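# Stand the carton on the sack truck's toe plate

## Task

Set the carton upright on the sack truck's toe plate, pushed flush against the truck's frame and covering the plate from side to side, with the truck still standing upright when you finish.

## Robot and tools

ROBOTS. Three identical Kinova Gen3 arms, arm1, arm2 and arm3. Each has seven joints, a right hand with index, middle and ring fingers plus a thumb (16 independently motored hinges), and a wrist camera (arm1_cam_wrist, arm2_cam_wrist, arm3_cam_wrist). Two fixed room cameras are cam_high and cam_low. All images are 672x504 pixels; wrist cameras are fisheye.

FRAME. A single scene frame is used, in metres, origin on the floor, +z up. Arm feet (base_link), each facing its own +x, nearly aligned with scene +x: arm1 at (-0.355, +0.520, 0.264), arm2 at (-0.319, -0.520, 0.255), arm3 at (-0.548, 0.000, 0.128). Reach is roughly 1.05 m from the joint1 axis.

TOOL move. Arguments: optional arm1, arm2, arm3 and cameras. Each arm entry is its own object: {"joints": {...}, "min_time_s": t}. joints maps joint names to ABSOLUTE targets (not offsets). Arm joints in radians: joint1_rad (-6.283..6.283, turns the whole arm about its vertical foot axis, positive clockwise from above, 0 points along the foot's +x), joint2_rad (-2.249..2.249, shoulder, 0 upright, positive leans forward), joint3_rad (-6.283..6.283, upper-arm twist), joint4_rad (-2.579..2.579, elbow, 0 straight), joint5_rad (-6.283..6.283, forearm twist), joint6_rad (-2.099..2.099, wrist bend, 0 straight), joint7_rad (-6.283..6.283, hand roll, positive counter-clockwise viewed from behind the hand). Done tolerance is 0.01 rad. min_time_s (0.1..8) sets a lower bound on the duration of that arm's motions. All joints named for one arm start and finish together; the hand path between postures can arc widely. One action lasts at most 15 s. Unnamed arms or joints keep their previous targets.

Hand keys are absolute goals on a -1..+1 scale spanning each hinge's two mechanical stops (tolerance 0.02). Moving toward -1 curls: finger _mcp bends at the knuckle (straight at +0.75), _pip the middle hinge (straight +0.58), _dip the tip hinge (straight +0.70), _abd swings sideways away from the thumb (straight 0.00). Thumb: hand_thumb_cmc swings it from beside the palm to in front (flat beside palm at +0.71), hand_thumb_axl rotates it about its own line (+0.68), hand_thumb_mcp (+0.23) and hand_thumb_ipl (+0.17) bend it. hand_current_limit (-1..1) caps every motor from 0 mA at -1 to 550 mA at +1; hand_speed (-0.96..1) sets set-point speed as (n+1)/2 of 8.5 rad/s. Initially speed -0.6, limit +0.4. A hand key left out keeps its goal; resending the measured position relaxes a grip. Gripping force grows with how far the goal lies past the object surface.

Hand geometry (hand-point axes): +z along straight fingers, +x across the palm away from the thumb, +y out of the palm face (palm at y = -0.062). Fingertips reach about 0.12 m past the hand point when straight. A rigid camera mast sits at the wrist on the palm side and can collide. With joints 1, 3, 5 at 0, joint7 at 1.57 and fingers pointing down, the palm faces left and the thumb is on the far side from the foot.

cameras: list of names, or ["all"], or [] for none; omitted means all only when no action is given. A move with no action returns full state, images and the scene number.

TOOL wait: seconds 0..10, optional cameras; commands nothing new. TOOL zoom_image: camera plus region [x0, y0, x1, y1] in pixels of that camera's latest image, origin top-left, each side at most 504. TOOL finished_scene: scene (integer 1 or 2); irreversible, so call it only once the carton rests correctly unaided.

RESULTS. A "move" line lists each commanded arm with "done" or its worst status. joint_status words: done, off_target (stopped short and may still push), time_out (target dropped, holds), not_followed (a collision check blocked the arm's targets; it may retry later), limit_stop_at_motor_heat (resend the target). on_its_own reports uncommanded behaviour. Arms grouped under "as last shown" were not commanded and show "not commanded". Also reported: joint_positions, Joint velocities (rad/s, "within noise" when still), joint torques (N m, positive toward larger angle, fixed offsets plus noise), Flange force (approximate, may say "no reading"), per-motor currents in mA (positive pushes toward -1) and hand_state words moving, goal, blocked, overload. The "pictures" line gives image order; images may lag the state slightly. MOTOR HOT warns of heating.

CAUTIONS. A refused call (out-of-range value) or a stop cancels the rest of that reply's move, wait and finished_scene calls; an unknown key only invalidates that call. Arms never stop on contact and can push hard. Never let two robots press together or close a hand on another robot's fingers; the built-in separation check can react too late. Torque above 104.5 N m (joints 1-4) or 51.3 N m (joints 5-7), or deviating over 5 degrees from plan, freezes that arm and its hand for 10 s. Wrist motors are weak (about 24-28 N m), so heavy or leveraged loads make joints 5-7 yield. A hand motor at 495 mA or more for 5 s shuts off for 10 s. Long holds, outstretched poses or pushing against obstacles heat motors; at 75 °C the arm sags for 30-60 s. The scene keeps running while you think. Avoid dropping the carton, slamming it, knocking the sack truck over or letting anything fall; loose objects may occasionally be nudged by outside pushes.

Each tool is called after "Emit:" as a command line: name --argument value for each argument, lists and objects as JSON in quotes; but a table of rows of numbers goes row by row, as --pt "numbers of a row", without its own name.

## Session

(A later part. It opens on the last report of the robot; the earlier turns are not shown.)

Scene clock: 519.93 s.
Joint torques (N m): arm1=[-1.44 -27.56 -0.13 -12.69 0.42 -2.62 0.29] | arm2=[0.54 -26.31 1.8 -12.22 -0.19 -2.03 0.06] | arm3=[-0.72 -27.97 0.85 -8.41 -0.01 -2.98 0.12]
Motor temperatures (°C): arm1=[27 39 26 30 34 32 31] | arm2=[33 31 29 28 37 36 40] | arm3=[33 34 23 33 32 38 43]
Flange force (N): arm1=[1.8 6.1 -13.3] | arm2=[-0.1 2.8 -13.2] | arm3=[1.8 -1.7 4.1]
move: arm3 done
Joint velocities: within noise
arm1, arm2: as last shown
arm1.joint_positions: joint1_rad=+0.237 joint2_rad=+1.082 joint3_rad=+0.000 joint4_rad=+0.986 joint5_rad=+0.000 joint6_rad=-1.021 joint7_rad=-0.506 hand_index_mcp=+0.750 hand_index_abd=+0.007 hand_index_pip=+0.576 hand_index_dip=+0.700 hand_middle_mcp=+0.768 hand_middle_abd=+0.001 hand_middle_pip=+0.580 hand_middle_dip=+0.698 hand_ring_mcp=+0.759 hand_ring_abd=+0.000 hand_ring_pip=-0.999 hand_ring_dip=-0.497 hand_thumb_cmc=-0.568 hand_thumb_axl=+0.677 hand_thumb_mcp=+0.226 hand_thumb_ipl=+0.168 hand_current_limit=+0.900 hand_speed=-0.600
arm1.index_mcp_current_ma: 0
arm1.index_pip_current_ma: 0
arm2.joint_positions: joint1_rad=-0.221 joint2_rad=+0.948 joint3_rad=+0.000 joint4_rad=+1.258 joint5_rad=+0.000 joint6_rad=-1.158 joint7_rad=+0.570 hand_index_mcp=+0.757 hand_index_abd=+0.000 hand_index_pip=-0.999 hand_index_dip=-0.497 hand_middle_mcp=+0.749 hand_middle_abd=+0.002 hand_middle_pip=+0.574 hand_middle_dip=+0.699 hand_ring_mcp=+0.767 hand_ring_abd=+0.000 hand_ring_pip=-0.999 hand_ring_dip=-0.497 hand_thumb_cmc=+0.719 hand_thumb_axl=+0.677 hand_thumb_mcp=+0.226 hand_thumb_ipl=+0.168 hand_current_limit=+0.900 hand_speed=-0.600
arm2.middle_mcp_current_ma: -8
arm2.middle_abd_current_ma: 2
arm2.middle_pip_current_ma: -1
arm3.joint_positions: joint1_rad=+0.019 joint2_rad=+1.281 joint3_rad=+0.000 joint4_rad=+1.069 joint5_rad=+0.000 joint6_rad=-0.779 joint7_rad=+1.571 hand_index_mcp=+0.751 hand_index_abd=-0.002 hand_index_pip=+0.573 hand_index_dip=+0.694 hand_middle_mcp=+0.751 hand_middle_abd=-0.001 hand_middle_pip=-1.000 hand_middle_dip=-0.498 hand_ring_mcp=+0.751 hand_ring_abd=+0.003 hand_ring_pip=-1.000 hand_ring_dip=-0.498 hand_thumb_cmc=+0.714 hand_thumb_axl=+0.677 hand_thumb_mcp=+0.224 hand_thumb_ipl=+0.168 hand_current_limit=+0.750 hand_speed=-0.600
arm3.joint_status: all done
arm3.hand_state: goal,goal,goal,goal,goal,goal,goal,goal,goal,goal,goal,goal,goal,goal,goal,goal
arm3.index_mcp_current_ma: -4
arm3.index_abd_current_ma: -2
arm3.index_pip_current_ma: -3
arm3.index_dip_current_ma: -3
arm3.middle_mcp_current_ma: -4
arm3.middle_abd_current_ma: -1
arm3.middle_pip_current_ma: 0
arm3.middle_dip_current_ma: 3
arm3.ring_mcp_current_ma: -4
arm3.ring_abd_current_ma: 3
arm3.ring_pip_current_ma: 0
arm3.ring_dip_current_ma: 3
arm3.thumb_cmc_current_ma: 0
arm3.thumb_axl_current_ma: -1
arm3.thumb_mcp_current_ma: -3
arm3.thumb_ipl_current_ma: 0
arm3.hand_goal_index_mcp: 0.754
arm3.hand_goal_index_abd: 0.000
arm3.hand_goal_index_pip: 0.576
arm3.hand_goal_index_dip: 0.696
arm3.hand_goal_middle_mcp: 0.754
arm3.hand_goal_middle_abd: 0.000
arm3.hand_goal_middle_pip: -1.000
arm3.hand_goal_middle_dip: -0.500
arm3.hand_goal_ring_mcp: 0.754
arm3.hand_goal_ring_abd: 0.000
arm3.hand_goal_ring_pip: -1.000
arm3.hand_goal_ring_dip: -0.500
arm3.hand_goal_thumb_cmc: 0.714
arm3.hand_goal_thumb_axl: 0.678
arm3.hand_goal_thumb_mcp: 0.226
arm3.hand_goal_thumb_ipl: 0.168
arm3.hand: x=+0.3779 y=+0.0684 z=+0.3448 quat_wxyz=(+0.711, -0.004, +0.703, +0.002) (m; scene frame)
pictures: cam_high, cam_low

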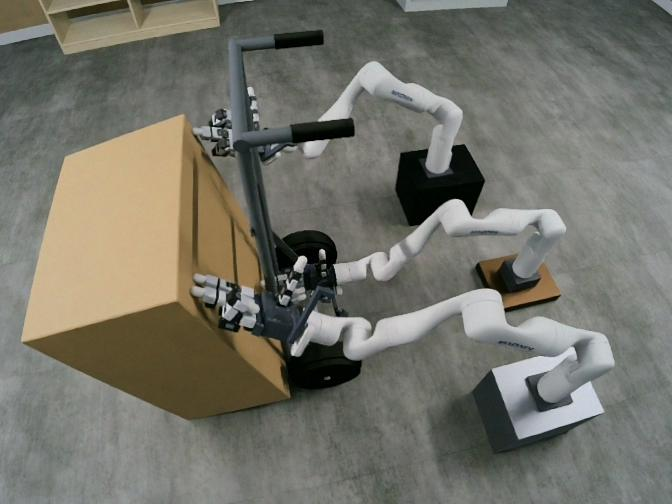

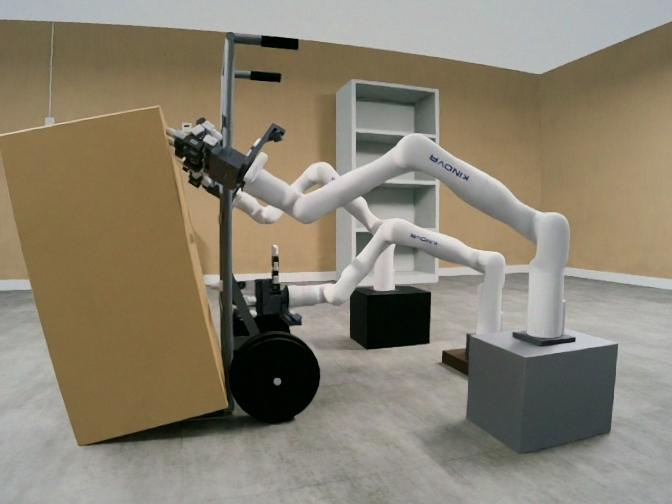

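Emit:
move --arm3 '{"joints":{"joint1_rad":0.0192,"joint2_rad":1.0373,"joint4_rad":1.9935,"joint6_rad":-1.46,"hand_thumb_cmc":-0.57},"min_time_s":2}'

Emit:
move --arm3 '{"joints":{"joint1_rad":0.0038,"joint2_rad":1.2888,"joint4_rad":1.7066,"joint6_rad":-1.4254,"joint7_rad":-1.5708,"hand_middle_pip":0.576,"hand_middle_dip":0.696},"min_time_s":3}' --cameras '["arm1_cam_wrist","cam_low"]'

Emit:
move --arm3 '{"joints":{"joint2_rad":1.4725,"joint4_rad":0.9535,"joint6_rad":-0.8552},"min_time_s":3}' --cameras '["arm1_cam_wrist","cam_low"]'

Scene clock: 531.47 s.
Joint torques (N m): arm1=[-1.49 -27.57 -0.12 -12.65 0.43 -2.65 0.34] | arm2=[0.53 -26.36 1.81 -12.29 -0.18 -2 0.04] | arm3=[-0.75 -20.87 0.72 -3.65 0.03 -2.99 0.08]
Motor temperatures (°C): arm1=[27 39 26 30 34 32 31] | arm2=[33 31 29 28 37 35 40] | arm3=[33 35 23 33 32 38 43]
Flange force (N): arm1=[1.6 6.1 -13.0] | arm2=[-0.1 2.8 -13.5] | arm3=[1.5 -1.3 1.2]
move: arm3 done
Joint velocities: within noise
arm1, arm2: as last shown
arm3.joint_positions: joint1_rad=+0.019 joint2_rad=+1.037 joint3_rad=+0.000 joint4_rad=+1.993 joint5_rad=+0.000 joint6_rad=-1.460 joint7_rad=+1.571 hand_index_mcp=+0.751 hand_index_abd=-0.002 hand_index_pip=+0.573 hand_index_dip=+0.694 hand_middle_mcp=+0.751 hand_middle_abd=-0.001 hand_middle_pip=-1.000 hand_middle_dip=-0.498 hand_ring_mcp=+0.751 hand_ring_abd=+0.003 hand_ring_pip=-1.000 hand_ring_dip=-0.498 hand_thumb_cmc=-0.577 hand_thumb_axl=+0.677 hand_thumb_mcp=+0.224 hand_thumb_ipl=+0.168 hand_current_limit=+0.750 hand_speed=-0.600
arm3.joint_status: all done
arm3.hand_state: goal,goal,goal,goal,goal,goal,goal,goal,goal,goal,goal,goal,goal,goal,goal,goal
arm3.index_mcp_current_ma: -4
arm3.index_abd_current_ma: -2
arm3.index_pip_current_ma: -3
arm3.index_dip_current_ma: -3
arm3.middle_mcp_current_ma: -4
arm3.middle_abd_current_ma: -1
arm3.middle_pip_current_ma: 0
arm3.middle_dip_current_ma: 3
arm3.ring_mcp_current_ma: -4
arm3.ring_abd_current_ma: 3
arm3.ring_pip_current_ma: 0
arm3.ring_dip_current_ma: 3
arm3.thumb_cmc_current_ma: -12
arm3.thumb_axl_current_ma: -1
arm3.thumb_mcp_current_ma: -3
arm3.thumb_ipl_current_ma: 0
arm3.hand_goal_index_mcp: 0.754
arm3.hand_goal_index_abd: 0.000
arm3.hand_goal_index_pip: 0.576
arm3.hand_goal_index_dip: 0.696
arm3.hand_goal_middle_mcp: 0.754
arm3.hand_goal_middle_abd: 0.000
arm3.hand_goal_middle_pip: -1.000
arm3.hand_goal_middle_dip: -0.500
arm3.hand_goal_ring_mcp: 0.754
arm3.hand_goal_ring_abd: 0.000
arm3.hand_goal_ring_pip: -1.000
arm3.hand_goal_ring_dip: -0.500
arm3.hand_goal_thumb_cmc: -0.570
arm3.hand_goal_thumb_axl: 0.678
arm3.hand_goal_thumb_mcp: 0.226
arm3.hand_goal_thumb_ipl: 0.168
arm3.hand: x=+0.1480 y=+0.0666 z=+0.3445 quat_wxyz=(+0.711, -0.004, +0.703, +0.002) (m; scene frame)
pictures: none

Scene clock: 535.03 s.
Joint torques (N m): arm1=[-1.48 -27.58 -0.1 -12.69 0.41 -2.63 0.29] | arm2=[0.63 -26.28 1.72 -12.22 -0.21 -1.95 0.01] | arm3=[-0.78 -23.28 1.05 -3.93 0.09 -3.06 0.33]
Motor temperatures (°C): arm1=[27 39 26 30 34 32 31] | arm2=[33 31 29 28 37 35 40] | arm3=[33 35 23 33 32 38 43]
Flange force (N): arm1=[1.7 6.1 -13.2] | arm2=[0.0 2.9 -13.5] | arm3=[-2.0 1.1 1.6]
move: arm3 done
Joint velocities: within noise
arm1, arm2: as last shown
arm3.joint_positions: joint1_rad=+0.004 joint2_rad=+1.289 joint3_rad=+0.000 joint4_rad=+1.707 joint5_rad=+0.000 joint6_rad=-1.425 joint7_rad=-1.571 hand_index_mcp=+0.757 hand_index_abd=+0.002 hand_index_pip=+0.576 hand_index_dip=+0.694 hand_middle_mcp=+0.757 hand_middle_abd=+0.002 hand_middle_pip=+0.576 hand_middle_dip=+0.694 hand_ring_mcp=+0.757 hand_ring_abd=+0.003 hand_ring_pip=-1.000 hand_ring_dip=-0.498 hand_thumb_cmc=-0.563 hand_thumb_axl=+0.677 hand_thumb_mcp=+0.224 hand_thumb_ipl=+0.168 hand_current_limit=+0.750 hand_speed=-0.600
arm3.joint_status: all done
arm3.hand_state: goal,goal,goal,goal,goal,goal,goal,goal,goal,goal,goal,goal,goal,goal,goal,goal
arm3.index_mcp_current_ma: 4
arm3.index_abd_current_ma: 2
arm3.index_pip_current_ma: 0
arm3.index_dip_current_ma: -3
arm3.middle_mcp_current_ma: 4
arm3.middle_abd_current_ma: 2
arm3.middle_pip_current_ma: 0
arm3.middle_dip_current_ma: -3
arm3.ring_mcp_current_ma: 4
arm3.ring_abd_current_ma: 3
arm3.ring_pip_current_ma: 0
arm3.ring_dip_current_ma: 3
arm3.thumb_cmc_current_ma: 13
arm3.thumb_axl_current_ma: -1
arm3.thumb_mcp_current_ma: -3
arm3.thumb_ipl_current_ma: 0
arm3.hand_goal_index_mcp: 0.754
arm3.hand_goal_index_abd: 0.000
arm3.hand_goal_index_pip: 0.576
arm3.hand_goal_index_dip: 0.696
arm3.hand_goal_middle_mcp: 0.754
arm3.hand_goal_middle_abd: 0.000
arm3.hand_goal_middle_pip: 0.576
arm3.hand_goal_middle_dip: 0.696
arm3.hand_goal_ring_mcp: 0.754
arm3.hand_goal_ring_abd: 0.000
arm3.hand_goal_ring_pip: -1.000
arm3.hand_goal_ring_dip: -0.500
arm3.hand_goal_thumb_cmc: -0.570
arm3.hand_goal_thumb_axl: 0.678
arm3.hand_goal_thumb_mcp: 0.226
arm3.hand_goal_thumb_ipl: 0.168
arm3.hand: x=+0.2052 y=-0.0918 z=+0.2050 quat_wxyz=(-0.007, +0.703, +0.009, +0.711) (m; scene frame)
pictures: arm1_cam_wrist, cam_low

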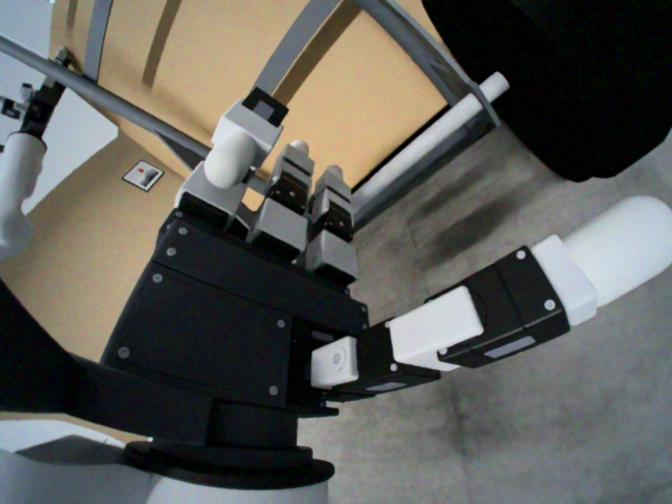

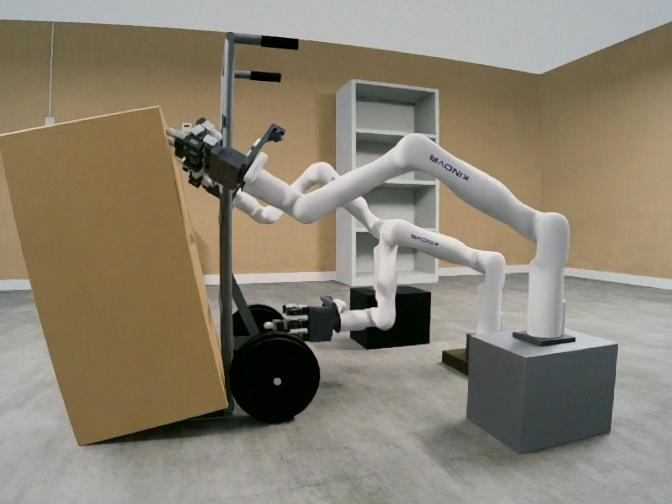

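Scene clock: 538.43 s.
Joint torques (N m): arm1=[-1.36 -27.76 -0.07 -12.56 0.39 -2.97 0.38] | arm2=[0.85 -26.92 1.87 -12.44 -0.27 -2.3 0.05] | arm3=[-1.18 -34.83 1.16 -14.78 0.24 -4.53 0.33]
Motor temperatures (°C): arm1=[27 39 26 30 34 32 31] | arm2=[33 31 29 28 37 35 40] | arm3=[33 35 23 33 32 38 43]
Flange force (N): arm1=[1.2 5.4 -11.0] | arm2=[0.7 2.2 -12.6] | arm3=[-4.0 1.1 -16.7]
move: arm3 done
Joint velocities: within noise
arm1, arm2: as last shown
arm1.joint_positions: joint1_rad=+0.237 joint2_rad=+1.082 joint3_rad=+0.000 joint4_rad=+0.986 joint5_rad=+0.000 joint6_rad=-1.021 joint7_rad=-0.506 hand_index_mcp=+0.761 hand_index_abd=+0.011 hand_index_pip=+0.580 hand_index_dip=+0.700 hand_middle_mcp=+0.768 hand_middle_abd=+0.001 hand_middle_pip=+0.580 hand_middle_dip=+0.698 hand_ring_mcp=+0.759 hand_ring_abd=+0.000 hand_ring_pip=-0.999 hand_ring_dip=-0.497 hand_thumb_cmc=-0.568 hand_thumb_axl=+0.677 hand_thumb_mcp=+0.226 hand_thumb_ipl=+0.168 hand_current_limit=+0.900 hand_speed=-0.600
arm1.index_mcp_current_ma: 1
arm1.index_abd_current_ma: 2
arm2.joint_positions: joint1_rad=-0.221 joint2_rad=+0.948 joint3_rad=+0.000 joint4_rad=+1.258 joint5_rad=+0.000 joint6_rad=-1.158 joint7_rad=+0.570 hand_index_mcp=+0.757 hand_index_abd=+0.000 hand_index_pip=-0.999 hand_index_dip=-0.497 hand_middle_mcp=+0.759 hand_middle_abd=-0.005 hand_middle_pip=+0.578 hand_middle_dip=+0.699 hand_ring_mcp=+0.767 hand_ring_abd=+0.000 hand_ring_pip=-0.999 hand_ring_dip=-0.497 hand_thumb_cmc=+0.719 hand_thumb_axl=+0.677 hand_thumb_mcp=+0.226 hand_thumb_ipl=+0.168 hand_current_limit=+0.900 hand_speed=-0.600
arm2.middle_mcp_current_ma: 6
arm2.middle_abd_current_ma: -6
arm2.middle_pip_current_ma: 1
arm3.joint_positions: joint1_rad=+0.004 joint2_rad=+1.472 joint3_rad=+0.000 joint4_rad=+0.954 joint5_rad=+0.000 joint6_rad=-0.855 joint7_rad=-1.571 hand_index_mcp=+0.755 hand_index_abd=+0.063 hand_index_pip=+0.576 hand_index_dip=+0.694 hand_middle_mcp=+0.756 hand_middle_abd=+0.002 hand_middle_pip=+0.576 hand_middle_dip=+0.694 hand_ring_mcp=+0.757 hand_ring_abd=+0.003 hand_ring_pip=-1.000 hand_ring_dip=-0.498 hand_thumb_cmc=-0.563 hand_thumb_axl=+0.677 hand_thumb_mcp=+0.224 hand_thumb_ipl=+0.168 hand_current_limit=+0.750 hand_speed=-0.600
arm3.joint_status: all done
arm3.hand_state: goal,blocked,goal,goal,goal,goal,goal,goal,goal,goal,goal,goal,goal,goal,goal,goal
arm3.index_mcp_current_ma: 1
arm3.index_abd_current_ma: 168
arm3.index_pip_current_ma: 0
arm3.index_dip_current_ma: -3
arm3.middle_mcp_current_ma: 4
arm3.middle_abd_current_ma: 3
arm3.middle_pip_current_ma: 0
arm3.middle_dip_current_ma: -3
arm3.ring_mcp_current_ma: 4
arm3.ring_abd_current_ma: 3
arm3.ring_pip_current_ma: 0
arm3.ring_dip_current_ma: 3
arm3.thumb_cmc_current_ma: 13
arm3.thumb_axl_current_ma: -1
arm3.thumb_mcp_current_ma: -3
arm3.thumb_ipl_current_ma: 0
arm3.hand_goal_index_mcp: 0.754
arm3.hand_goal_index_abd: 0.000
arm3.hand_goal_index_pip: 0.576
arm3.hand_goal_index_dip: 0.696
arm3.hand_goal_middle_mcp: 0.754
arm3.hand_goal_middle_abd: 0.000
arm3.hand_goal_middle_pip: 0.576
arm3.hand_goal_middle_dip: 0.696
arm3.hand_goal_ring_mcp: 0.754
arm3.hand_goal_ring_abd: 0.000
arm3.hand_goal_ring_pip: -1.000
arm3.hand_goal_ring_dip: -0.500
arm3.hand_goal_thumb_cmc: -0.570
arm3.hand_goal_thumb_axl: 0.678
arm3.hand_goal_thumb_mcp: 0.226
arm3.hand_goal_thumb_ipl: 0.168
arm3.hand: x=+0.3802 y=-0.0878 z=+0.2046 quat_wxyz=(-0.007, +0.703, +0.009, +0.711) (m; scene frame)
pictures: arm1_cam_wrist, cam_low

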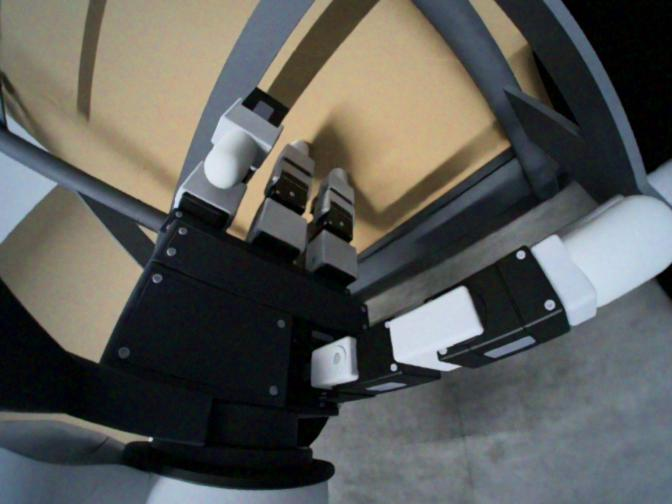

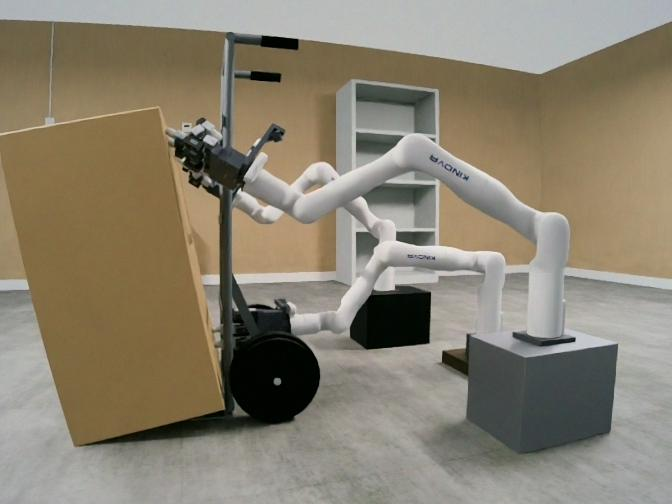

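Emit:
zoom_image --camera "cam_low" --region '[170, 350, 270, 450]'

Emit:
zoom_image --camera "arm1_cam_wrist" --region '[250, 80, 610, 330]'

Scaled by 5.040 from the camera's 672x504 image, which has a finer 960x720 frame.

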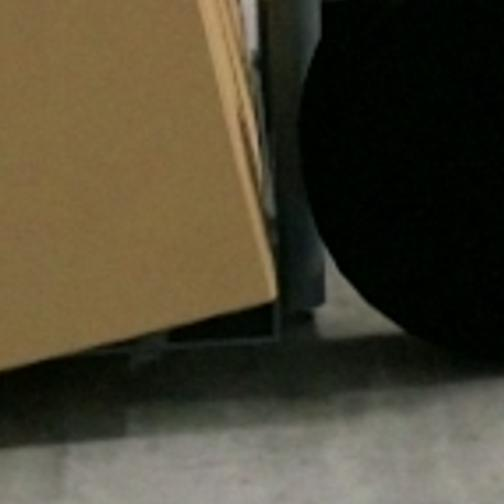

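Scaled by 1.400 from the camera's 672x504 image, which has a finer 960x720 frame.

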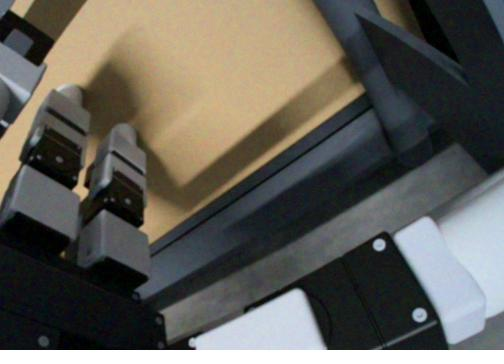

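Emit:
move --arm3 '{"joints":{"joint2_rad":1.2888,"joint4_rad":1.7066,"joint6_rad":-1.4254},"min_time_s":2.5}' --arm1 '{"joints":{"joint1_rad":0.2435,"joint2_rad":1.039,"joint4_rad":1.1277,"joint6_rad":-1.1195},"min_time_s":4}' --arm2 '{"joints":{"joint1_rad":-0.2284,"joint2_rad":0.9172,"joint4_rad":1.3771,"joint6_rad":-1.247},"min_time_s":4}' --cameras '["cam_low"]'

Emit:
move --arm1 '{"joints":{"joint1_rad":0.2503,"joint2_rad":1.006,"joint4_rad":1.2552,"joint6_rad":-1.214},"min_time_s":4}' --arm2 '{"joints":{"joint1_rad":-0.2363,"joint2_rad":0.8933,"joint4_rad":1.4875,"joint6_rad":-1.3336},"min_time_s":4}' --cameras '["cam_high","cam_low"]'

Emit:
zoom_image --camera "cam_low" --region '[170, 350, 270, 450]'

Scene clock: 558.77 s.
Joint torques (N m): arm1=[-1.07 -27.16 0.04 -12.84 0.37 -2.61 0.35] | arm2=[0.8 -26.28 1.87 -12.73 -0.33 -1.93 0.06] | arm3=[-0.84 -23.14 1.04 -3.91 0.06 -3.02 0.34]
Motor temperatures (°C): arm1=[27 40 26 30 34 32 31] | arm2=[33 31 29 28 37 35 40] | arm3=[33 35 23 33 32 38 43]
Flange force (N): arm1=[2.0 5.7 -14.0] | arm2=[0.4 2.7 -16.0] | arm3=[-1.7 1.3 1.5]
move: arm1 done; arm2 done; arm3 done
Joint velocities: within noise
arm1.joint_positions: joint1_rad=+0.243 joint2_rad=+1.039 joint3_rad=+0.000 joint4_rad=+1.128 joint5_rad=+0.000 joint6_rad=-1.119 joint7_rad=-0.506 hand_index_mcp=+0.754 hand_index_abd=+0.005 hand_index_pip=+0.579 hand_index_dip=+0.700 hand_middle_mcp=+0.762 hand_middle_abd=-0.003 hand_middle_pip=+0.578 hand_middle_dip=+0.697 hand_ring_mcp=+0.759 hand_ring_abd=+0.000 hand_ring_pip=-0.999 hand_ring_dip=-0.497 hand_thumb_cmc=-0.568 hand_thumb_axl=+0.677 hand_thumb_mcp=+0.226 hand_thumb_ipl=+0.168 hand_current_limit=+0.900 hand_speed=-0.600
arm1.joint_status: all done
arm1.hand_state: goal,goal,goal,goal,goal,goal,goal,goal,goal,goal,goal,goal,goal,goal,goal,goal
arm1.index_mcp_current_ma: 0
arm1.index_abd_current_ma: 0
arm1.index_pip_current_ma: 0
arm1.index_dip_current_ma: 0
arm1.middle_mcp_current_ma: 1
arm1.middle_abd_current_ma: 0
arm1.middle_pip_current_ma: 0
arm1.middle_dip_current_ma: 0
arm1.ring_mcp_current_ma: 0
arm1.ring_abd_current_ma: 0
arm1.ring_pip_current_ma: 0
arm1.ring_dip_current_ma: 0
arm1.thumb_cmc_current_ma: 0
arm1.thumb_axl_current_ma: 0
arm1.thumb_mcp_current_ma: 0
arm1.thumb_ipl_current_ma: 0
arm1.hand_goal_index_mcp: 0.754
arm1.hand_goal_index_abd: 0.000
arm1.hand_goal_index_pip: 0.576
arm1.hand_goal_index_dip: 0.696
arm1.hand_goal_middle_mcp: 0.754
arm1.hand_goal_middle_abd: 0.000
arm1.hand_goal_middle_pip: 0.576
arm1.hand_goal_middle_dip: 0.696
arm1.hand_goal_ring_mcp: 0.754
arm1.hand_goal_ring_abd: 0.000
arm1.hand_goal_ring_pip: -1.000
arm1.hand_goal_ring_dip: -0.500
arm1.hand_goal_thumb_cmc: -0.570
arm1.hand_goal_thumb_axl: 0.678
arm1.hand_goal_thumb_mcp: 0.226
arm1.hand_goal_thumb_ipl: 0.168
arm1.hand: x=+0.4443 y=+0.2228 z=+0.7983 quat_wxyz=(+0.530, +0.457, +0.195, +0.687) (m; scene frame)
arm2.joint_positions: joint1_rad=-0.228 joint2_rad=+0.917 joint3_rad=+0.000 joint4_rad=+1.377 joint5_rad=+0.000 joint6_rad=-1.247 joint7_rad=+0.570 hand_index_mcp=+0.757 hand_index_abd=+0.000 hand_index_pip=-0.999 hand_index_dip=-0.497 hand_middle_mcp=+0.746 hand_middle_abd=-0.001 hand_middle_pip=+0.572 hand_middle_dip=+0.698 hand_ring_mcp=+0.767 hand_ring_abd=+0.000 hand_ring_pip=-0.999 hand_ring_dip=-0.497 hand_thumb_cmc=+0.719 hand_thumb_axl=+0.677 hand_thumb_mcp=+0.226 hand_thumb_ipl=+0.168 hand_current_limit=+0.900 hand_speed=-0.600
arm2.joint_status: all done
arm2.hand_state: goal,goal,goal,goal,goal,goal,goal,goal,goal,goal,goal,goal,goal,goal,goal,goal
arm2.index_mcp_current_ma: 3
arm2.index_abd_current_ma: 0
arm2.index_pip_current_ma: 1
arm2.index_dip_current_ma: 3
arm2.middle_mcp_current_ma: -14
arm2.middle_abd_current_ma: -1
arm2.middle_pip_current_ma: -4
arm2.middle_dip_current_ma: 2
arm2.ring_mcp_current_ma: 25
arm2.ring_abd_current_ma: 0
arm2.ring_pip_current_ma: 1
arm2.ring_dip_current_ma: 3
arm2.thumb_cmc_current_ma: 7
arm2.thumb_axl_current_ma: -1
arm2.thumb_mcp_current_ma: 0
arm2.thumb_ipl_current_ma: 0
arm2.hand_goal_index_mcp: 0.754
arm2.hand_goal_index_abd: 0.000
arm2.hand_goal_index_pip: -1.000
arm2.hand_goal_index_dip: -0.500
arm2.hand_goal_middle_mcp: 0.754
arm2.hand_goal_middle_abd: 0.000
arm2.hand_goal_middle_pip: 0.576
arm2.hand_goal_middle_dip: 0.696
arm2.hand_goal_ring_mcp: 0.754
arm2.hand_goal_ring_abd: 0.000
arm2.hand_goal_ring_pip: -1.000
arm2.hand_goal_ring_dip: -0.500
arm2.hand_goal_thumb_cmc: 0.714
arm2.hand_goal_thumb_axl: 0.678
arm2.hand_goal_thumb_mcp: 0.226
arm2.hand_goal_thumb_ipl: 0.168
arm2.hand: x=+0.4363 y=-0.3006 z=+0.8135 quat_wxyz=(+0.695, +0.176, +0.466, +0.518) (m; scene frame)
arm3.joint_positions: joint1_rad=+0.004 joint2_rad=+1.289 joint3_rad=+0.000 joint4_rad=+1.707 joint5_rad=+0.000 joint6_rad=-1.425 joint7_rad=-1.571 hand_index_mcp=+0.755 hand_index_abd=+0.013 hand_index_pip=+0.576 hand_index_dip=+0.694 hand_middle_mcp=+0.756 hand_middle_abd=+0.002 hand_middle_pip=+0.576 hand_middle_dip=+0.694 hand_ring_mcp=+0.757 hand_ring_abd=+0.003 hand_ring_pip=-1.000 hand_ring_dip=-0.498 hand_thumb_cmc=-0.563 hand_thumb_axl=+0.677 hand_thumb_mcp=+0.224 hand_thumb_ipl=+0.168 hand_current_limit=+0.750 hand_speed=-0.600
arm3.joint_status: all done
arm3.hand_state: goal,goal,goal,goal,goal,goal,goal,goal,goal,goal,goal,goal,goal,goal,goal,goal
arm3.index_mcp_current_ma: 1
arm3.index_abd_current_ma: 24
arm3.index_pip_current_ma: 0
arm3.index_dip_current_ma: -3
arm3.middle_mcp_current_ma: 4
arm3.middle_abd_current_ma: 3
arm3.middle_pip_current_ma: 0
arm3.middle_dip_current_ma: -3
arm3.ring_mcp_current_ma: 4
arm3.ring_abd_current_ma: 3
arm3.ring_pip_current_ma: 0
arm3.ring_dip_current_ma: 3
arm3.thumb_cmc_current_ma: 13
arm3.thumb_axl_current_ma: -1
arm3.thumb_mcp_current_ma: -3
arm3.thumb_ipl_current_ma: 0
arm3.hand_goal_index_mcp: 0.754
arm3.hand_goal_index_abd: 0.000
arm3.hand_goal_index_pip: 0.576
arm3.hand_goal_index_dip: 0.696
arm3.hand_goal_middle_mcp: 0.754
arm3.hand_goal_middle_abd: 0.000
arm3.hand_goal_middle_pip: 0.576
arm3.hand_goal_middle_dip: 0.696
arm3.hand_goal_ring_mcp: 0.754
arm3.hand_goal_ring_abd: 0.000
arm3.hand_goal_ring_pip: -1.000
arm3.hand_goal_ring_dip: -0.500
arm3.hand_goal_thumb_cmc: -0.570
arm3.hand_goal_thumb_axl: 0.678
arm3.hand_goal_thumb_mcp: 0.226
arm3.hand_goal_thumb_ipl: 0.168
arm3.hand: x=+0.2052 y=-0.0918 z=+0.2050 quat_wxyz=(-0.007, +0.703, +0.009, +0.711) (m; scene frame)
pictures: cam_low

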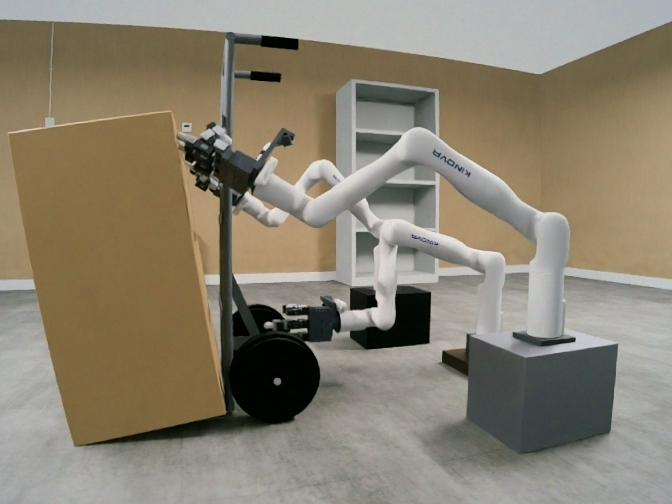

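Scene clock: 563.07 s.
Joint torques (N m): arm1=[-0.36 -25.7 0.15 -11.97 0.05 -2.47 0.35] | arm2=[0.99 -25.96 1.97 -12.83 -0.46 -2.04 0.03] | arm3=[-0.76 -23.21 1.04 -4.01 0.06 -3.03 0.32]
Motor temperatures (°C): arm1=[27 40 26 30 34 32 31] | arm2=[33 31 29 28 37 35 40] | arm3=[33 35 23 33 32 38 43]
Flange force (N): arm1=[2.6 5.6 -12.1] | arm2=[0.9 2.8 -17.0] | arm3=[-1.7 1.1 1.2]
move: arm1 done; arm2 done
Joint velocities: within noise
arm1.joint_positions: joint1_rad=+0.250 joint2_rad=+1.006 joint3_rad=+0.000 joint4_rad=+1.255 joint5_rad=+0.000 joint6_rad=-1.214 joint7_rad=-0.506 hand_index_mcp=+0.752 hand_index_abd=-0.003 hand_index_pip=+0.576 hand_index_dip=+0.700 hand_middle_mcp=+0.757 hand_middle_abd=-0.010 hand_middle_pip=+0.576 hand_middle_dip=+0.697 hand_ring_mcp=+0.759 hand_ring_abd=+0.000 hand_ring_pip=-0.999 hand_ring_dip=-0.497 hand_thumb_cmc=-0.568 hand_thumb_axl=+0.677 hand_thumb_mcp=+0.226 hand_thumb_ipl=+0.168 hand_current_limit=+0.900 hand_speed=-0.600
arm1.joint_status: all done
arm1.hand_state: goal,goal,goal,goal,goal,goal,goal,goal,goal,goal,goal,goal,goal,goal,goal,goal
arm1.index_mcp_current_ma: 0
arm1.index_abd_current_ma: 0
arm1.index_pip_current_ma: 0
arm1.index_dip_current_ma: 0
arm1.middle_mcp_current_ma: 0
arm1.middle_abd_current_ma: -1
arm1.middle_pip_current_ma: 0
arm1.middle_dip_current_ma: 0
arm1.ring_mcp_current_ma: 0
arm1.ring_abd_current_ma: 0
arm1.ring_pip_current_ma: 0
arm1.ring_dip_current_ma: 0
arm1.thumb_cmc_current_ma: 0
arm1.thumb_axl_current_ma: 0
arm1.thumb_mcp_current_ma: 0
arm1.thumb_ipl_current_ma: 0
arm1.hand_goal_index_mcp: 0.754
arm1.hand_goal_index_abd: 0.000
arm1.hand_goal_index_pip: 0.576
arm1.hand_goal_index_dip: 0.696
arm1.hand_goal_middle_mcp: 0.754
arm1.hand_goal_middle_abd: 0.000
arm1.hand_goal_middle_pip: 0.576
arm1.hand_goal_middle_dip: 0.696
arm1.hand_goal_ring_mcp: 0.754
arm1.hand_goal_ring_abd: 0.000
arm1.hand_goal_ring_pip: -1.000
arm1.hand_goal_ring_dip: -0.500
arm1.hand_goal_thumb_cmc: -0.570
arm1.hand_goal_thumb_axl: 0.678
arm1.hand_goal_thumb_mcp: 0.226
arm1.hand_goal_thumb_ipl: 0.168
arm1.hand: x=+0.4182 y=+0.2238 z=+0.7862 quat_wxyz=(+0.533, +0.457, +0.193, +0.685) (m; scene frame)
arm2.joint_positions: joint1_rad=-0.236 joint2_rad=+0.893 joint3_rad=+0.000 joint4_rad=+1.487 joint5_rad=+0.000 joint6_rad=-1.334 joint7_rad=+0.570 hand_index_mcp=+0.757 hand_index_abd=+0.000 hand_index_pip=-0.999 hand_index_dip=-0.497 hand_middle_mcp=+0.739 hand_middle_abd=-0.002 hand_middle_pip=+0.567 hand_middle_dip=+0.695 hand_ring_mcp=+0.767 hand_ring_abd=+0.000 hand_ring_pip=-0.999 hand_ring_dip=-0.497 hand_thumb_cmc=+0.719 hand_thumb_axl=+0.677 hand_thumb_mcp=+0.226 hand_thumb_ipl=+0.168 hand_current_limit=+0.900 hand_speed=-0.600
arm2.joint_status: all done
arm2.hand_state: goal,goal,goal,goal,goal,goal,goal,goal,goal,goal,goal,goal,goal,goal,goal,goal
arm2.index_mcp_current_ma: 3
arm2.index_abd_current_ma: 0
arm2.index_pip_current_ma: 1
arm2.index_dip_current_ma: 3
arm2.middle_mcp_current_ma: -29
arm2.middle_abd_current_ma: -1
arm2.middle_pip_current_ma: -15
arm2.middle_dip_current_ma: 0
arm2.ring_mcp_current_ma: 25
arm2.ring_abd_current_ma: 0
arm2.ring_pip_current_ma: 1
arm2.ring_dip_current_ma: 3
arm2.thumb_cmc_current_ma: 7
arm2.thumb_axl_current_ma: -1
arm2.thumb_mcp_current_ma: 0
arm2.thumb_ipl_current_ma: 0
arm2.hand_goal_index_mcp: 0.754
arm2.hand_goal_index_abd: 0.000
arm2.hand_goal_index_pip: -1.000
arm2.hand_goal_index_dip: -0.500
arm2.hand_goal_middle_mcp: 0.754
arm2.hand_goal_middle_abd: 0.000
arm2.hand_goal_middle_pip: 0.576
arm2.hand_goal_middle_dip: 0.696
arm2.hand_goal_ring_mcp: 0.754
arm2.hand_goal_ring_abd: 0.000
arm2.hand_goal_ring_pip: -1.000
arm2.hand_goal_ring_dip: -0.500
arm2.hand_goal_thumb_cmc: 0.714
arm2.hand_goal_thumb_axl: 0.678
arm2.hand_goal_thumb_mcp: 0.226
arm2.hand_goal_thumb_ipl: 0.168
arm2.hand: x=+0.4105 y=-0.3018 z=+0.8017 quat_wxyz=(+0.693, +0.174, +0.467, +0.521) (m; scene frame)
arm3: as last shown
pictures: cam_high, cam_low

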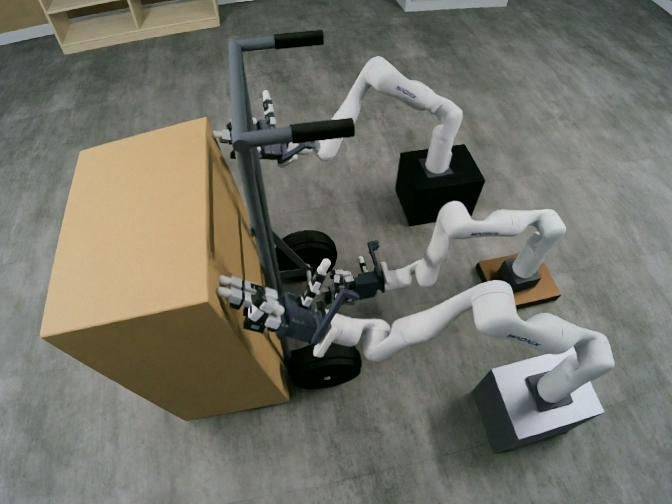

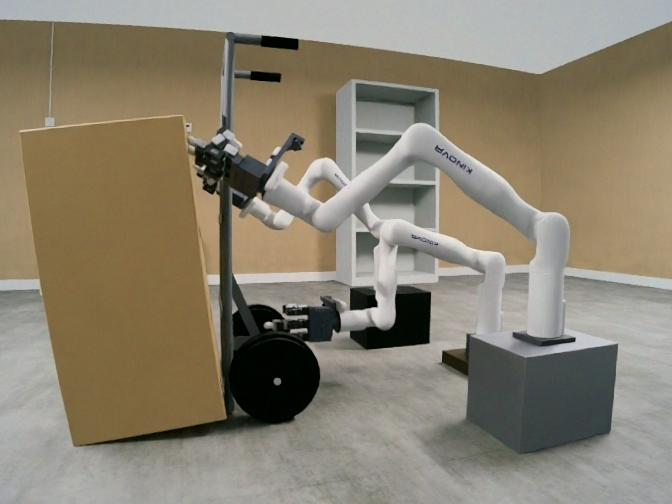

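Scaled by 5.040 from the camera's 672x504 image, which has a finer 960x720 frame.

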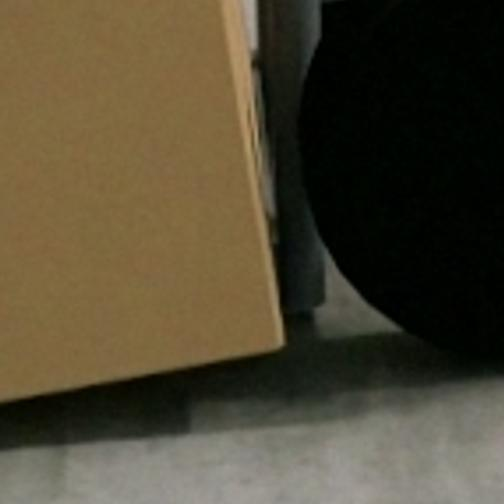

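Emit:
zoom_image --camera "cam_high" --region '[180, 90, 260, 160]'

Emit:
zoom_image --camera "cam_high" --region '[180, 270, 260, 340]'

Emit:
zoom_image --camera "cam_high" --region '[20, 130, 100, 200]'

Emit:
zoom_image --camera "cam_high" --region '[20, 300, 100, 370]'

Emit:
zoom_image --camera "cam_high" --region '[200, 20, 300, 160]'

Scaled by 6.300 from the camera's 672x504 image, which has a finer 960x720 frame.

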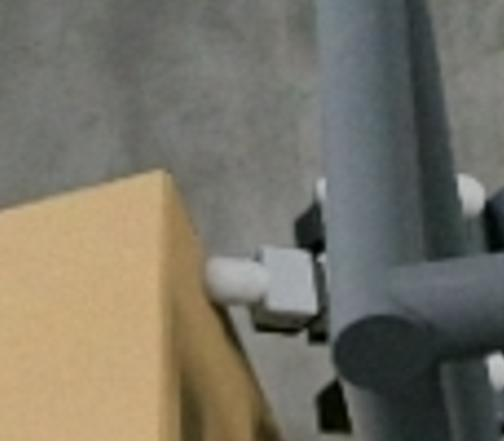

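Scaled by 6.300 from the camera's 672x504 image, which has a finer 960x720 frame.

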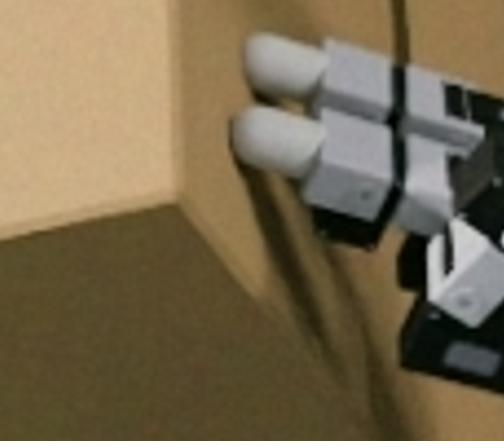

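Scaled by 6.300 from the camera's 672x504 image, which has a finer 960x720 frame.

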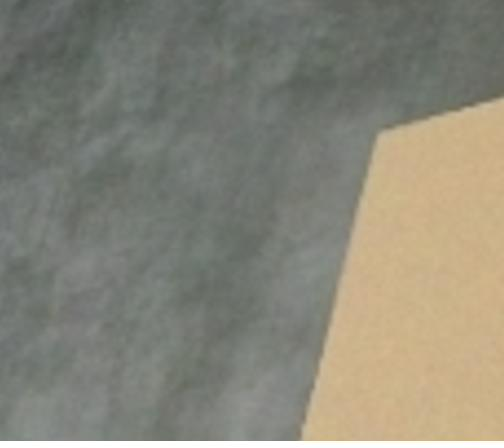

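Scaled by 6.300 from the camera's 672x504 image, which has a finer 960x720 frame.

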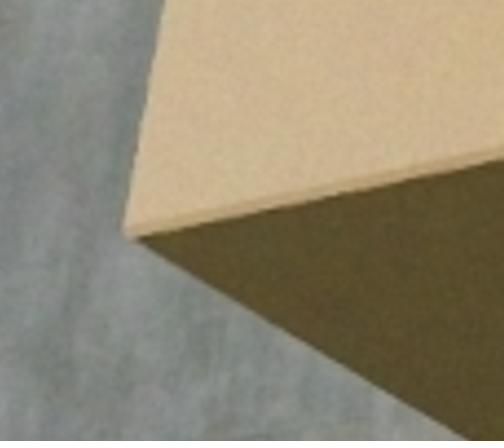

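Scaled by 3.600 from the camera's 672x504 image, which has a finer 960x720 frame.

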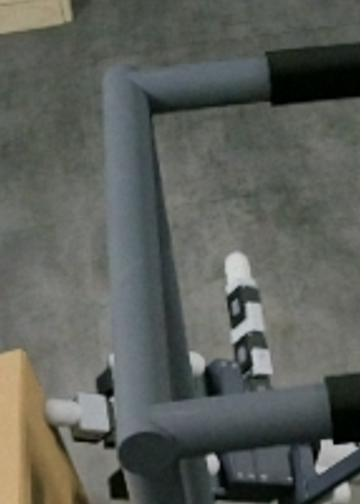

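Emit:
move --arm1 '{"joints":{"joint1_rad":0.2654,"joint2_rad":0.9582,"joint4_rad":1.4863,"joint6_rad":-1.3973},"min_time_s":6}' --arm2 '{"joints":{"joint1_rad":-0.2542,"joint2_rad":0.8608,"joint4_rad":1.697,"joint6_rad":-1.5106},"min_time_s":6}' --cameras '["cam_low"]'

Emit:
zoom_image --camera "cam_low" --region '[170, 350, 270, 450]'

Scene clock: 601.53 s.
Joint torques (N m): arm1=[-0.16 -24.54 0.17 -11.31 -0.11 -2.69 0.33] | arm2=[1.14 -25.65 2.12 -13.09 -0.61 -2.29 0.06] | arm3=[-0.78 -23.19 1.03 -3.99 0.04 -3.03 0.3]
Motor temperatures (°C): arm1=[27 41 26 30 34 32 31] | arm2=[33 32 29 28 37 36 40] | arm3=[33 35 23 31 32 38 43]
Flange force (N): arm1=[2.4 5.1 -11.0] | arm2=[1.7 2.5 -19.9] | arm3=[-1.7 1.2 1.2]
move: arm1 done; arm2 done
Joint velocities: within noise
arm1.joint_positions: joint1_rad=+0.265 joint2_rad=+0.958 joint3_rad=+0.000 joint4_rad=+1.486 joint5_rad=+0.000 joint6_rad=-1.397 joint7_rad=-0.506 hand_index_mcp=+0.759 hand_index_abd=-0.011 hand_index_pip=+0.578 hand_index_dip=+0.699 hand_middle_mcp=+0.759 hand_middle_abd=-0.020 hand_middle_pip=+0.577 hand_middle_dip=+0.696 hand_ring_mcp=+0.759 hand_ring_abd=+0.000 hand_ring_pip=-0.999 hand_ring_dip=-0.497 hand_thumb_cmc=-0.568 hand_thumb_axl=+0.677 hand_thumb_mcp=+0.226 hand_thumb_ipl=+0.168 hand_current_limit=+0.900 hand_speed=-0.600
arm1.joint_status: all done
arm1.hand_state: goal,goal,goal,goal,goal,goal,goal,goal,goal,goal,goal,goal,goal,goal,goal,goal
arm1.index_mcp_current_ma: 1
arm1.index_abd_current_ma: -2
arm1.index_pip_current_ma: 0
arm1.index_dip_current_ma: 0
arm1.middle_mcp_current_ma: 1
arm1.middle_abd_current_ma: -5
arm1.middle_pip_current_ma: 0
arm1.middle_dip_current_ma: 0
arm1.ring_mcp_current_ma: 0
arm1.ring_abd_current_ma: 0
arm1.ring_pip_current_ma: 0
arm1.ring_dip_current_ma: 0
arm1.thumb_cmc_current_ma: 0
arm1.thumb_axl_current_ma: 0
arm1.thumb_mcp_current_ma: 0
arm1.thumb_ipl_current_ma: 0
arm1.hand_goal_index_mcp: 0.754
arm1.hand_goal_index_abd: 0.000
arm1.hand_goal_index_pip: 0.576
arm1.hand_goal_index_dip: 0.696
arm1.hand_goal_middle_mcp: 0.754
arm1.hand_goal_middle_abd: 0.000
arm1.hand_goal_middle_pip: 0.576
arm1.hand_goal_middle_dip: 0.696
arm1.hand_goal_ring_mcp: 0.754
arm1.hand_goal_ring_abd: 0.000
arm1.hand_goal_ring_pip: -1.000
arm1.hand_goal_ring_dip: -0.500
arm1.hand_goal_thumb_cmc: -0.570
arm1.hand_goal_thumb_axl: 0.678
arm1.hand_goal_thumb_mcp: 0.226
arm1.hand_goal_thumb_ipl: 0.168
arm1.hand: x=+0.3640 y=+0.2261 z=+0.7616 quat_wxyz=(+0.538, +0.459, +0.190, +0.681) (m; scene frame)
arm2.joint_positions: joint1_rad=-0.254 joint2_rad=+0.861 joint3_rad=+0.000 joint4_rad=+1.697 joint5_rad=+0.000 joint6_rad=-1.511 joint7_rad=+0.570 hand_index_mcp=+0.757 hand_index_abd=+0.000 hand_index_pip=-0.999 hand_index_dip=-0.497 hand_middle_mcp=+0.736 hand_middle_abd=-0.016 hand_middle_pip=+0.563 hand_middle_dip=+0.694 hand_ring_mcp=+0.767 hand_ring_abd=+0.000 hand_ring_pip=-0.999 hand_ring_dip=-0.497 hand_thumb_cmc=+0.719 hand_thumb_axl=+0.677 hand_thumb_mcp=+0.226 hand_thumb_ipl=+0.168 hand_current_limit=+0.900 hand_speed=-0.600
arm2.joint_status: all done
arm2.hand_state: goal,goal,goal,goal,goal,goal,goal,goal,goal,goal,goal,goal,goal,goal,goal,goal
arm2.index_mcp_current_ma: 3
arm2.index_abd_current_ma: 0
arm2.index_pip_current_ma: 1
arm2.index_dip_current_ma: 3
arm2.middle_mcp_current_ma: -38
arm2.middle_abd_current_ma: -25
arm2.middle_pip_current_ma: -23
arm2.middle_dip_current_ma: -1
arm2.ring_mcp_current_ma: 25
arm2.ring_abd_current_ma: 0
arm2.ring_pip_current_ma: 1
arm2.ring_dip_current_ma: 3
arm2.thumb_cmc_current_ma: 7
arm2.thumb_axl_current_ma: -1
arm2.thumb_mcp_current_ma: 0
arm2.thumb_ipl_current_ma: 0
arm2.hand_goal_index_mcp: 0.754
arm2.hand_goal_index_abd: 0.000
arm2.hand_goal_index_pip: -1.000
arm2.hand_goal_index_dip: -0.500
arm2.hand_goal_middle_mcp: 0.754
arm2.hand_goal_middle_abd: 0.000
arm2.hand_goal_middle_pip: 0.576
arm2.hand_goal_middle_dip: 0.696
arm2.hand_goal_ring_mcp: 0.754
arm2.hand_goal_ring_abd: 0.000
arm2.hand_goal_ring_pip: -1.000
arm2.hand_goal_ring_dip: -0.500
arm2.hand_goal_thumb_cmc: 0.714
arm2.hand_goal_thumb_axl: 0.678
arm2.hand_goal_thumb_mcp: 0.226
arm2.hand_goal_thumb_ipl: 0.168
arm2.hand: x=+0.3568 y=-0.3044 z=+0.7774 quat_wxyz=(+0.688, +0.170, +0.469, +0.527) (m; scene frame)
arm3: as last shown
pictures: cam_low

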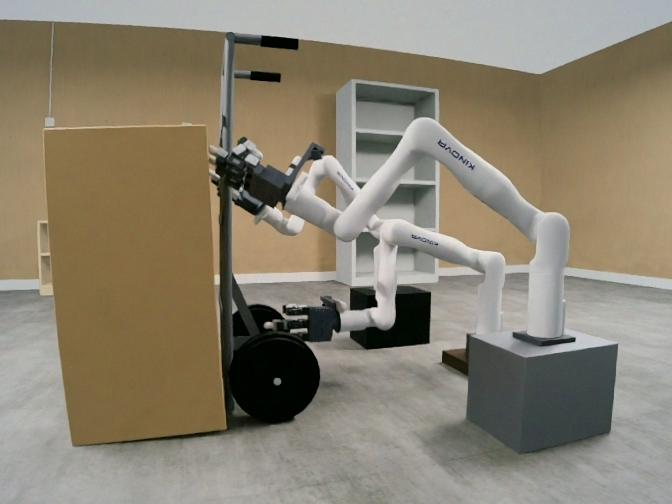

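Scaled by 5.040 from the camera's 672x504 image, which has a finer 960x720 frame.

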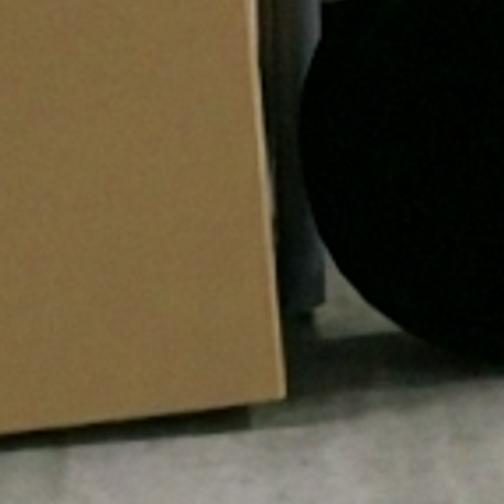

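Emit:
move --arm1 '{"joints":{"joint1_rad":0.282,"joint2_rad":0.9406,"joint4_rad":1.6837,"joint6_rad":-1.577},"min_time_s":7}' --arm2 '{"joints":{"joint1_rad":-0.274,"joint2_rad":0.8578,"joint4_rad":1.8808,"joint6_rad":-1.6914},"min_time_s":7}' --cameras '["cam_low","cam_high"]'

Emit:
zoom_image --camera "cam_low" --region '[170, 350, 270, 450]'

Emit:
zoom_image --camera "cam_high" --region '[60, 20, 360, 430]'

Emit:
zoom_image --camera "cam_low" --region '[180, 100, 260, 180]'

Scene clock: 614.63 s.
Joint torques (N m): arm1=[-0.25 -20.66 0.01 -6.58 -0.15 -2.84 0.35] | arm2=[0.71 -20.71 1.78 -7.03 -0.1 -2.37 0.06] | arm3=[-0.75 -23.13 1.08 -3.97 0.06 -3 0.34]
Motor temperatures (°C): arm1=[27 41 26 30 34 32 31] | arm2=[33 32 29 28 37 36 40] | arm3=[33 35 23 31 32 38 43]
Flange force (N): arm1=[1.1 4.3 1.7] | arm2=[1.3 2.3 -4.3] | arm3=[-1.6 1.1 1.2]
move: arm1 done; arm2 done
Joint velocities: within noise
arm1.joint_positions: joint1_rad=+0.282 joint2_rad=+0.941 joint3_rad=+0.000 joint4_rad=+1.684 joint5_rad=+0.000 joint6_rad=-1.577 joint7_rad=-0.506 hand_index_mcp=+0.759 hand_index_abd=-0.001 hand_index_pip=+0.577 hand_index_dip=+0.697 hand_middle_mcp=+0.759 hand_middle_abd=-0.001 hand_middle_pip=+0.576 hand_middle_dip=+0.696 hand_ring_mcp=+0.759 hand_ring_abd=+0.000 hand_ring_pip=-0.999 hand_ring_dip=-0.497 hand_thumb_cmc=-0.568 hand_thumb_axl=+0.677 hand_thumb_mcp=+0.226 hand_thumb_ipl=+0.168 hand_current_limit=+0.900 hand_speed=-0.600
arm1.joint_status: all done
arm1.hand_state: goal,goal,goal,goal,goal,goal,goal,goal,goal,goal,goal,goal,goal,goal,goal,goal
arm1.index_mcp_current_ma: 1
arm1.index_abd_current_ma: 0
arm1.index_pip_current_ma: 0
arm1.index_dip_current_ma: 0
arm1.middle_mcp_current_ma: 1
arm1.middle_abd_current_ma: 0
arm1.middle_pip_current_ma: 0
arm1.middle_dip_current_ma: 0
arm1.ring_mcp_current_ma: 0
arm1.ring_abd_current_ma: 0
arm1.ring_pip_current_ma: 0
arm1.ring_dip_current_ma: 0
arm1.thumb_cmc_current_ma: 0
arm1.thumb_axl_current_ma: 0
arm1.thumb_mcp_current_ma: 0
arm1.thumb_ipl_current_ma: 0
arm1.hand_goal_index_mcp: 0.754
arm1.hand_goal_index_abd: 0.000
arm1.hand_goal_index_pip: 0.576
arm1.hand_goal_index_dip: 0.696
arm1.hand_goal_middle_mcp: 0.754
arm1.hand_goal_middle_abd: 0.000
arm1.hand_goal_middle_pip: 0.576
arm1.hand_goal_middle_dip: 0.696
arm1.hand_goal_ring_mcp: 0.754
arm1.hand_goal_ring_abd: 0.000
arm1.hand_goal_ring_pip: -1.000
arm1.hand_goal_ring_dip: -0.500
arm1.hand_goal_thumb_cmc: -0.570
arm1.hand_goal_thumb_axl: 0.678
arm1.hand_goal_thumb_mcp: 0.226
arm1.hand_goal_thumb_ipl: 0.168
arm1.hand: x=+0.3108 y=+0.2287 z=+0.7349 quat_wxyz=(+0.543, +0.460, +0.186, +0.677) (m; scene frame)
arm2.joint_positions: joint1_rad=-0.274 joint2_rad=+0.858 joint3_rad=+0.000 joint4_rad=+1.881 joint5_rad=+0.000 joint6_rad=-1.691 joint7_rad=+0.570 hand_index_mcp=+0.757 hand_index_abd=+0.000 hand_index_pip=-0.999 hand_index_dip=-0.497 hand_middle_mcp=+0.759 hand_middle_abd=-0.006 hand_middle_pip=+0.575 hand_middle_dip=+0.694 hand_ring_mcp=+0.767 hand_ring_abd=+0.000 hand_ring_pip=-0.999 hand_ring_dip=-0.497 hand_thumb_cmc=+0.719 hand_thumb_axl=+0.677 hand_thumb_mcp=+0.226 hand_thumb_ipl=+0.168 hand_current_limit=+0.900 hand_speed=-0.600
arm2.joint_status: all done
arm2.hand_state: goal,goal,goal,goal,goal,goal,goal,goal,goal,goal,goal,goal,goal,goal,goal,goal
arm2.index_mcp_current_ma: 3
arm2.index_abd_current_ma: 0
arm2.index_pip_current_ma: 1
arm2.index_dip_current_ma: 3
arm2.middle_mcp_current_ma: 8
arm2.middle_abd_current_ma: -7
arm2.middle_pip_current_ma: -1
arm2.middle_dip_current_ma: -2
arm2.ring_mcp_current_ma: 25
arm2.ring_abd_current_ma: 0
arm2.ring_pip_current_ma: 1
arm2.ring_dip_current_ma: 3
arm2.thumb_cmc_current_ma: 7
arm2.thumb_axl_current_ma: -1
arm2.thumb_mcp_current_ma: 0
arm2.thumb_ipl_current_ma: 0
arm2.hand_goal_index_mcp: 0.754
arm2.hand_goal_index_abd: 0.000
arm2.hand_goal_index_pip: -1.000
arm2.hand_goal_index_dip: -0.500
arm2.hand_goal_middle_mcp: 0.754
arm2.hand_goal_middle_abd: 0.000
arm2.hand_goal_middle_pip: 0.576
arm2.hand_goal_middle_dip: 0.696
arm2.hand_goal_ring_mcp: 0.754
arm2.hand_goal_ring_abd: 0.000
arm2.hand_goal_ring_pip: -1.000
arm2.hand_goal_ring_dip: -0.500
arm2.hand_goal_thumb_cmc: 0.714
arm2.hand_goal_thumb_axl: 0.678
arm2.hand_goal_thumb_mcp: 0.226
arm2.hand_goal_thumb_ipl: 0.168
arm2.hand: x=+0.3043 y=-0.3073 z=+0.7513 quat_wxyz=(+0.683, +0.165, +0.470, +0.534) (m; scene frame)
arm3: as last shown
pictures: cam_high, cam_low

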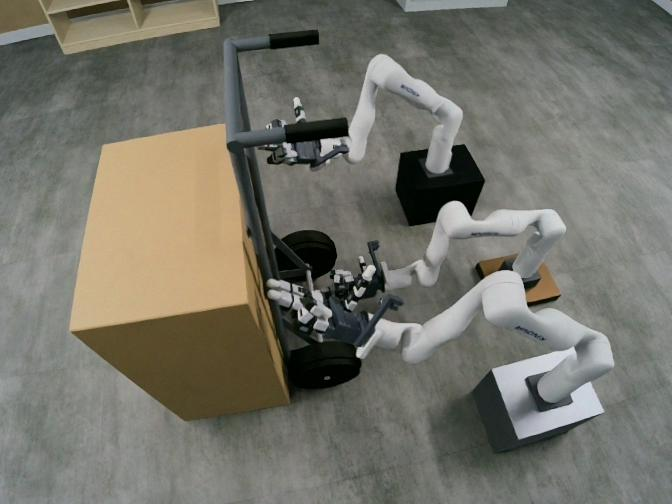

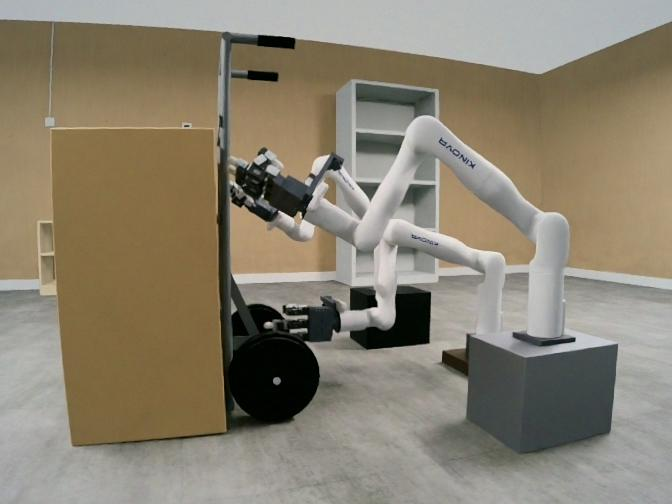

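Scaled by 5.040 from the camera's 672x504 image, which has a finer 960x720 frame.

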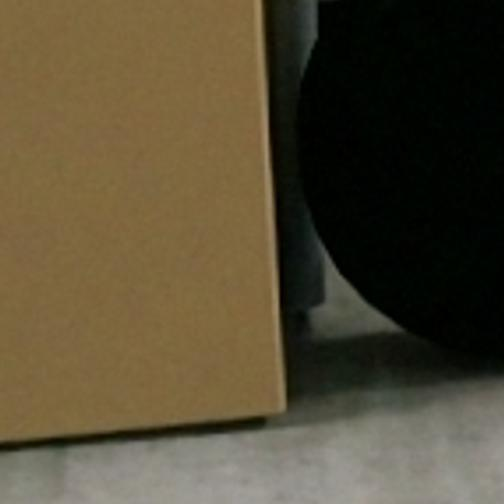

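Scaled by 1.229 from the camera's 672x504 image, which has a finer 960x720 frame.

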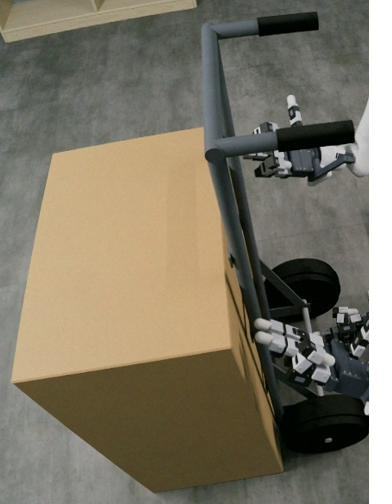

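Scaled by 6.300 from the camera's 672x504 image, which has a finer 960x720 frame.

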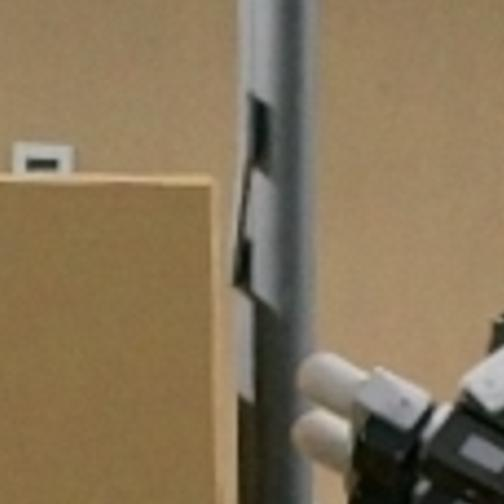

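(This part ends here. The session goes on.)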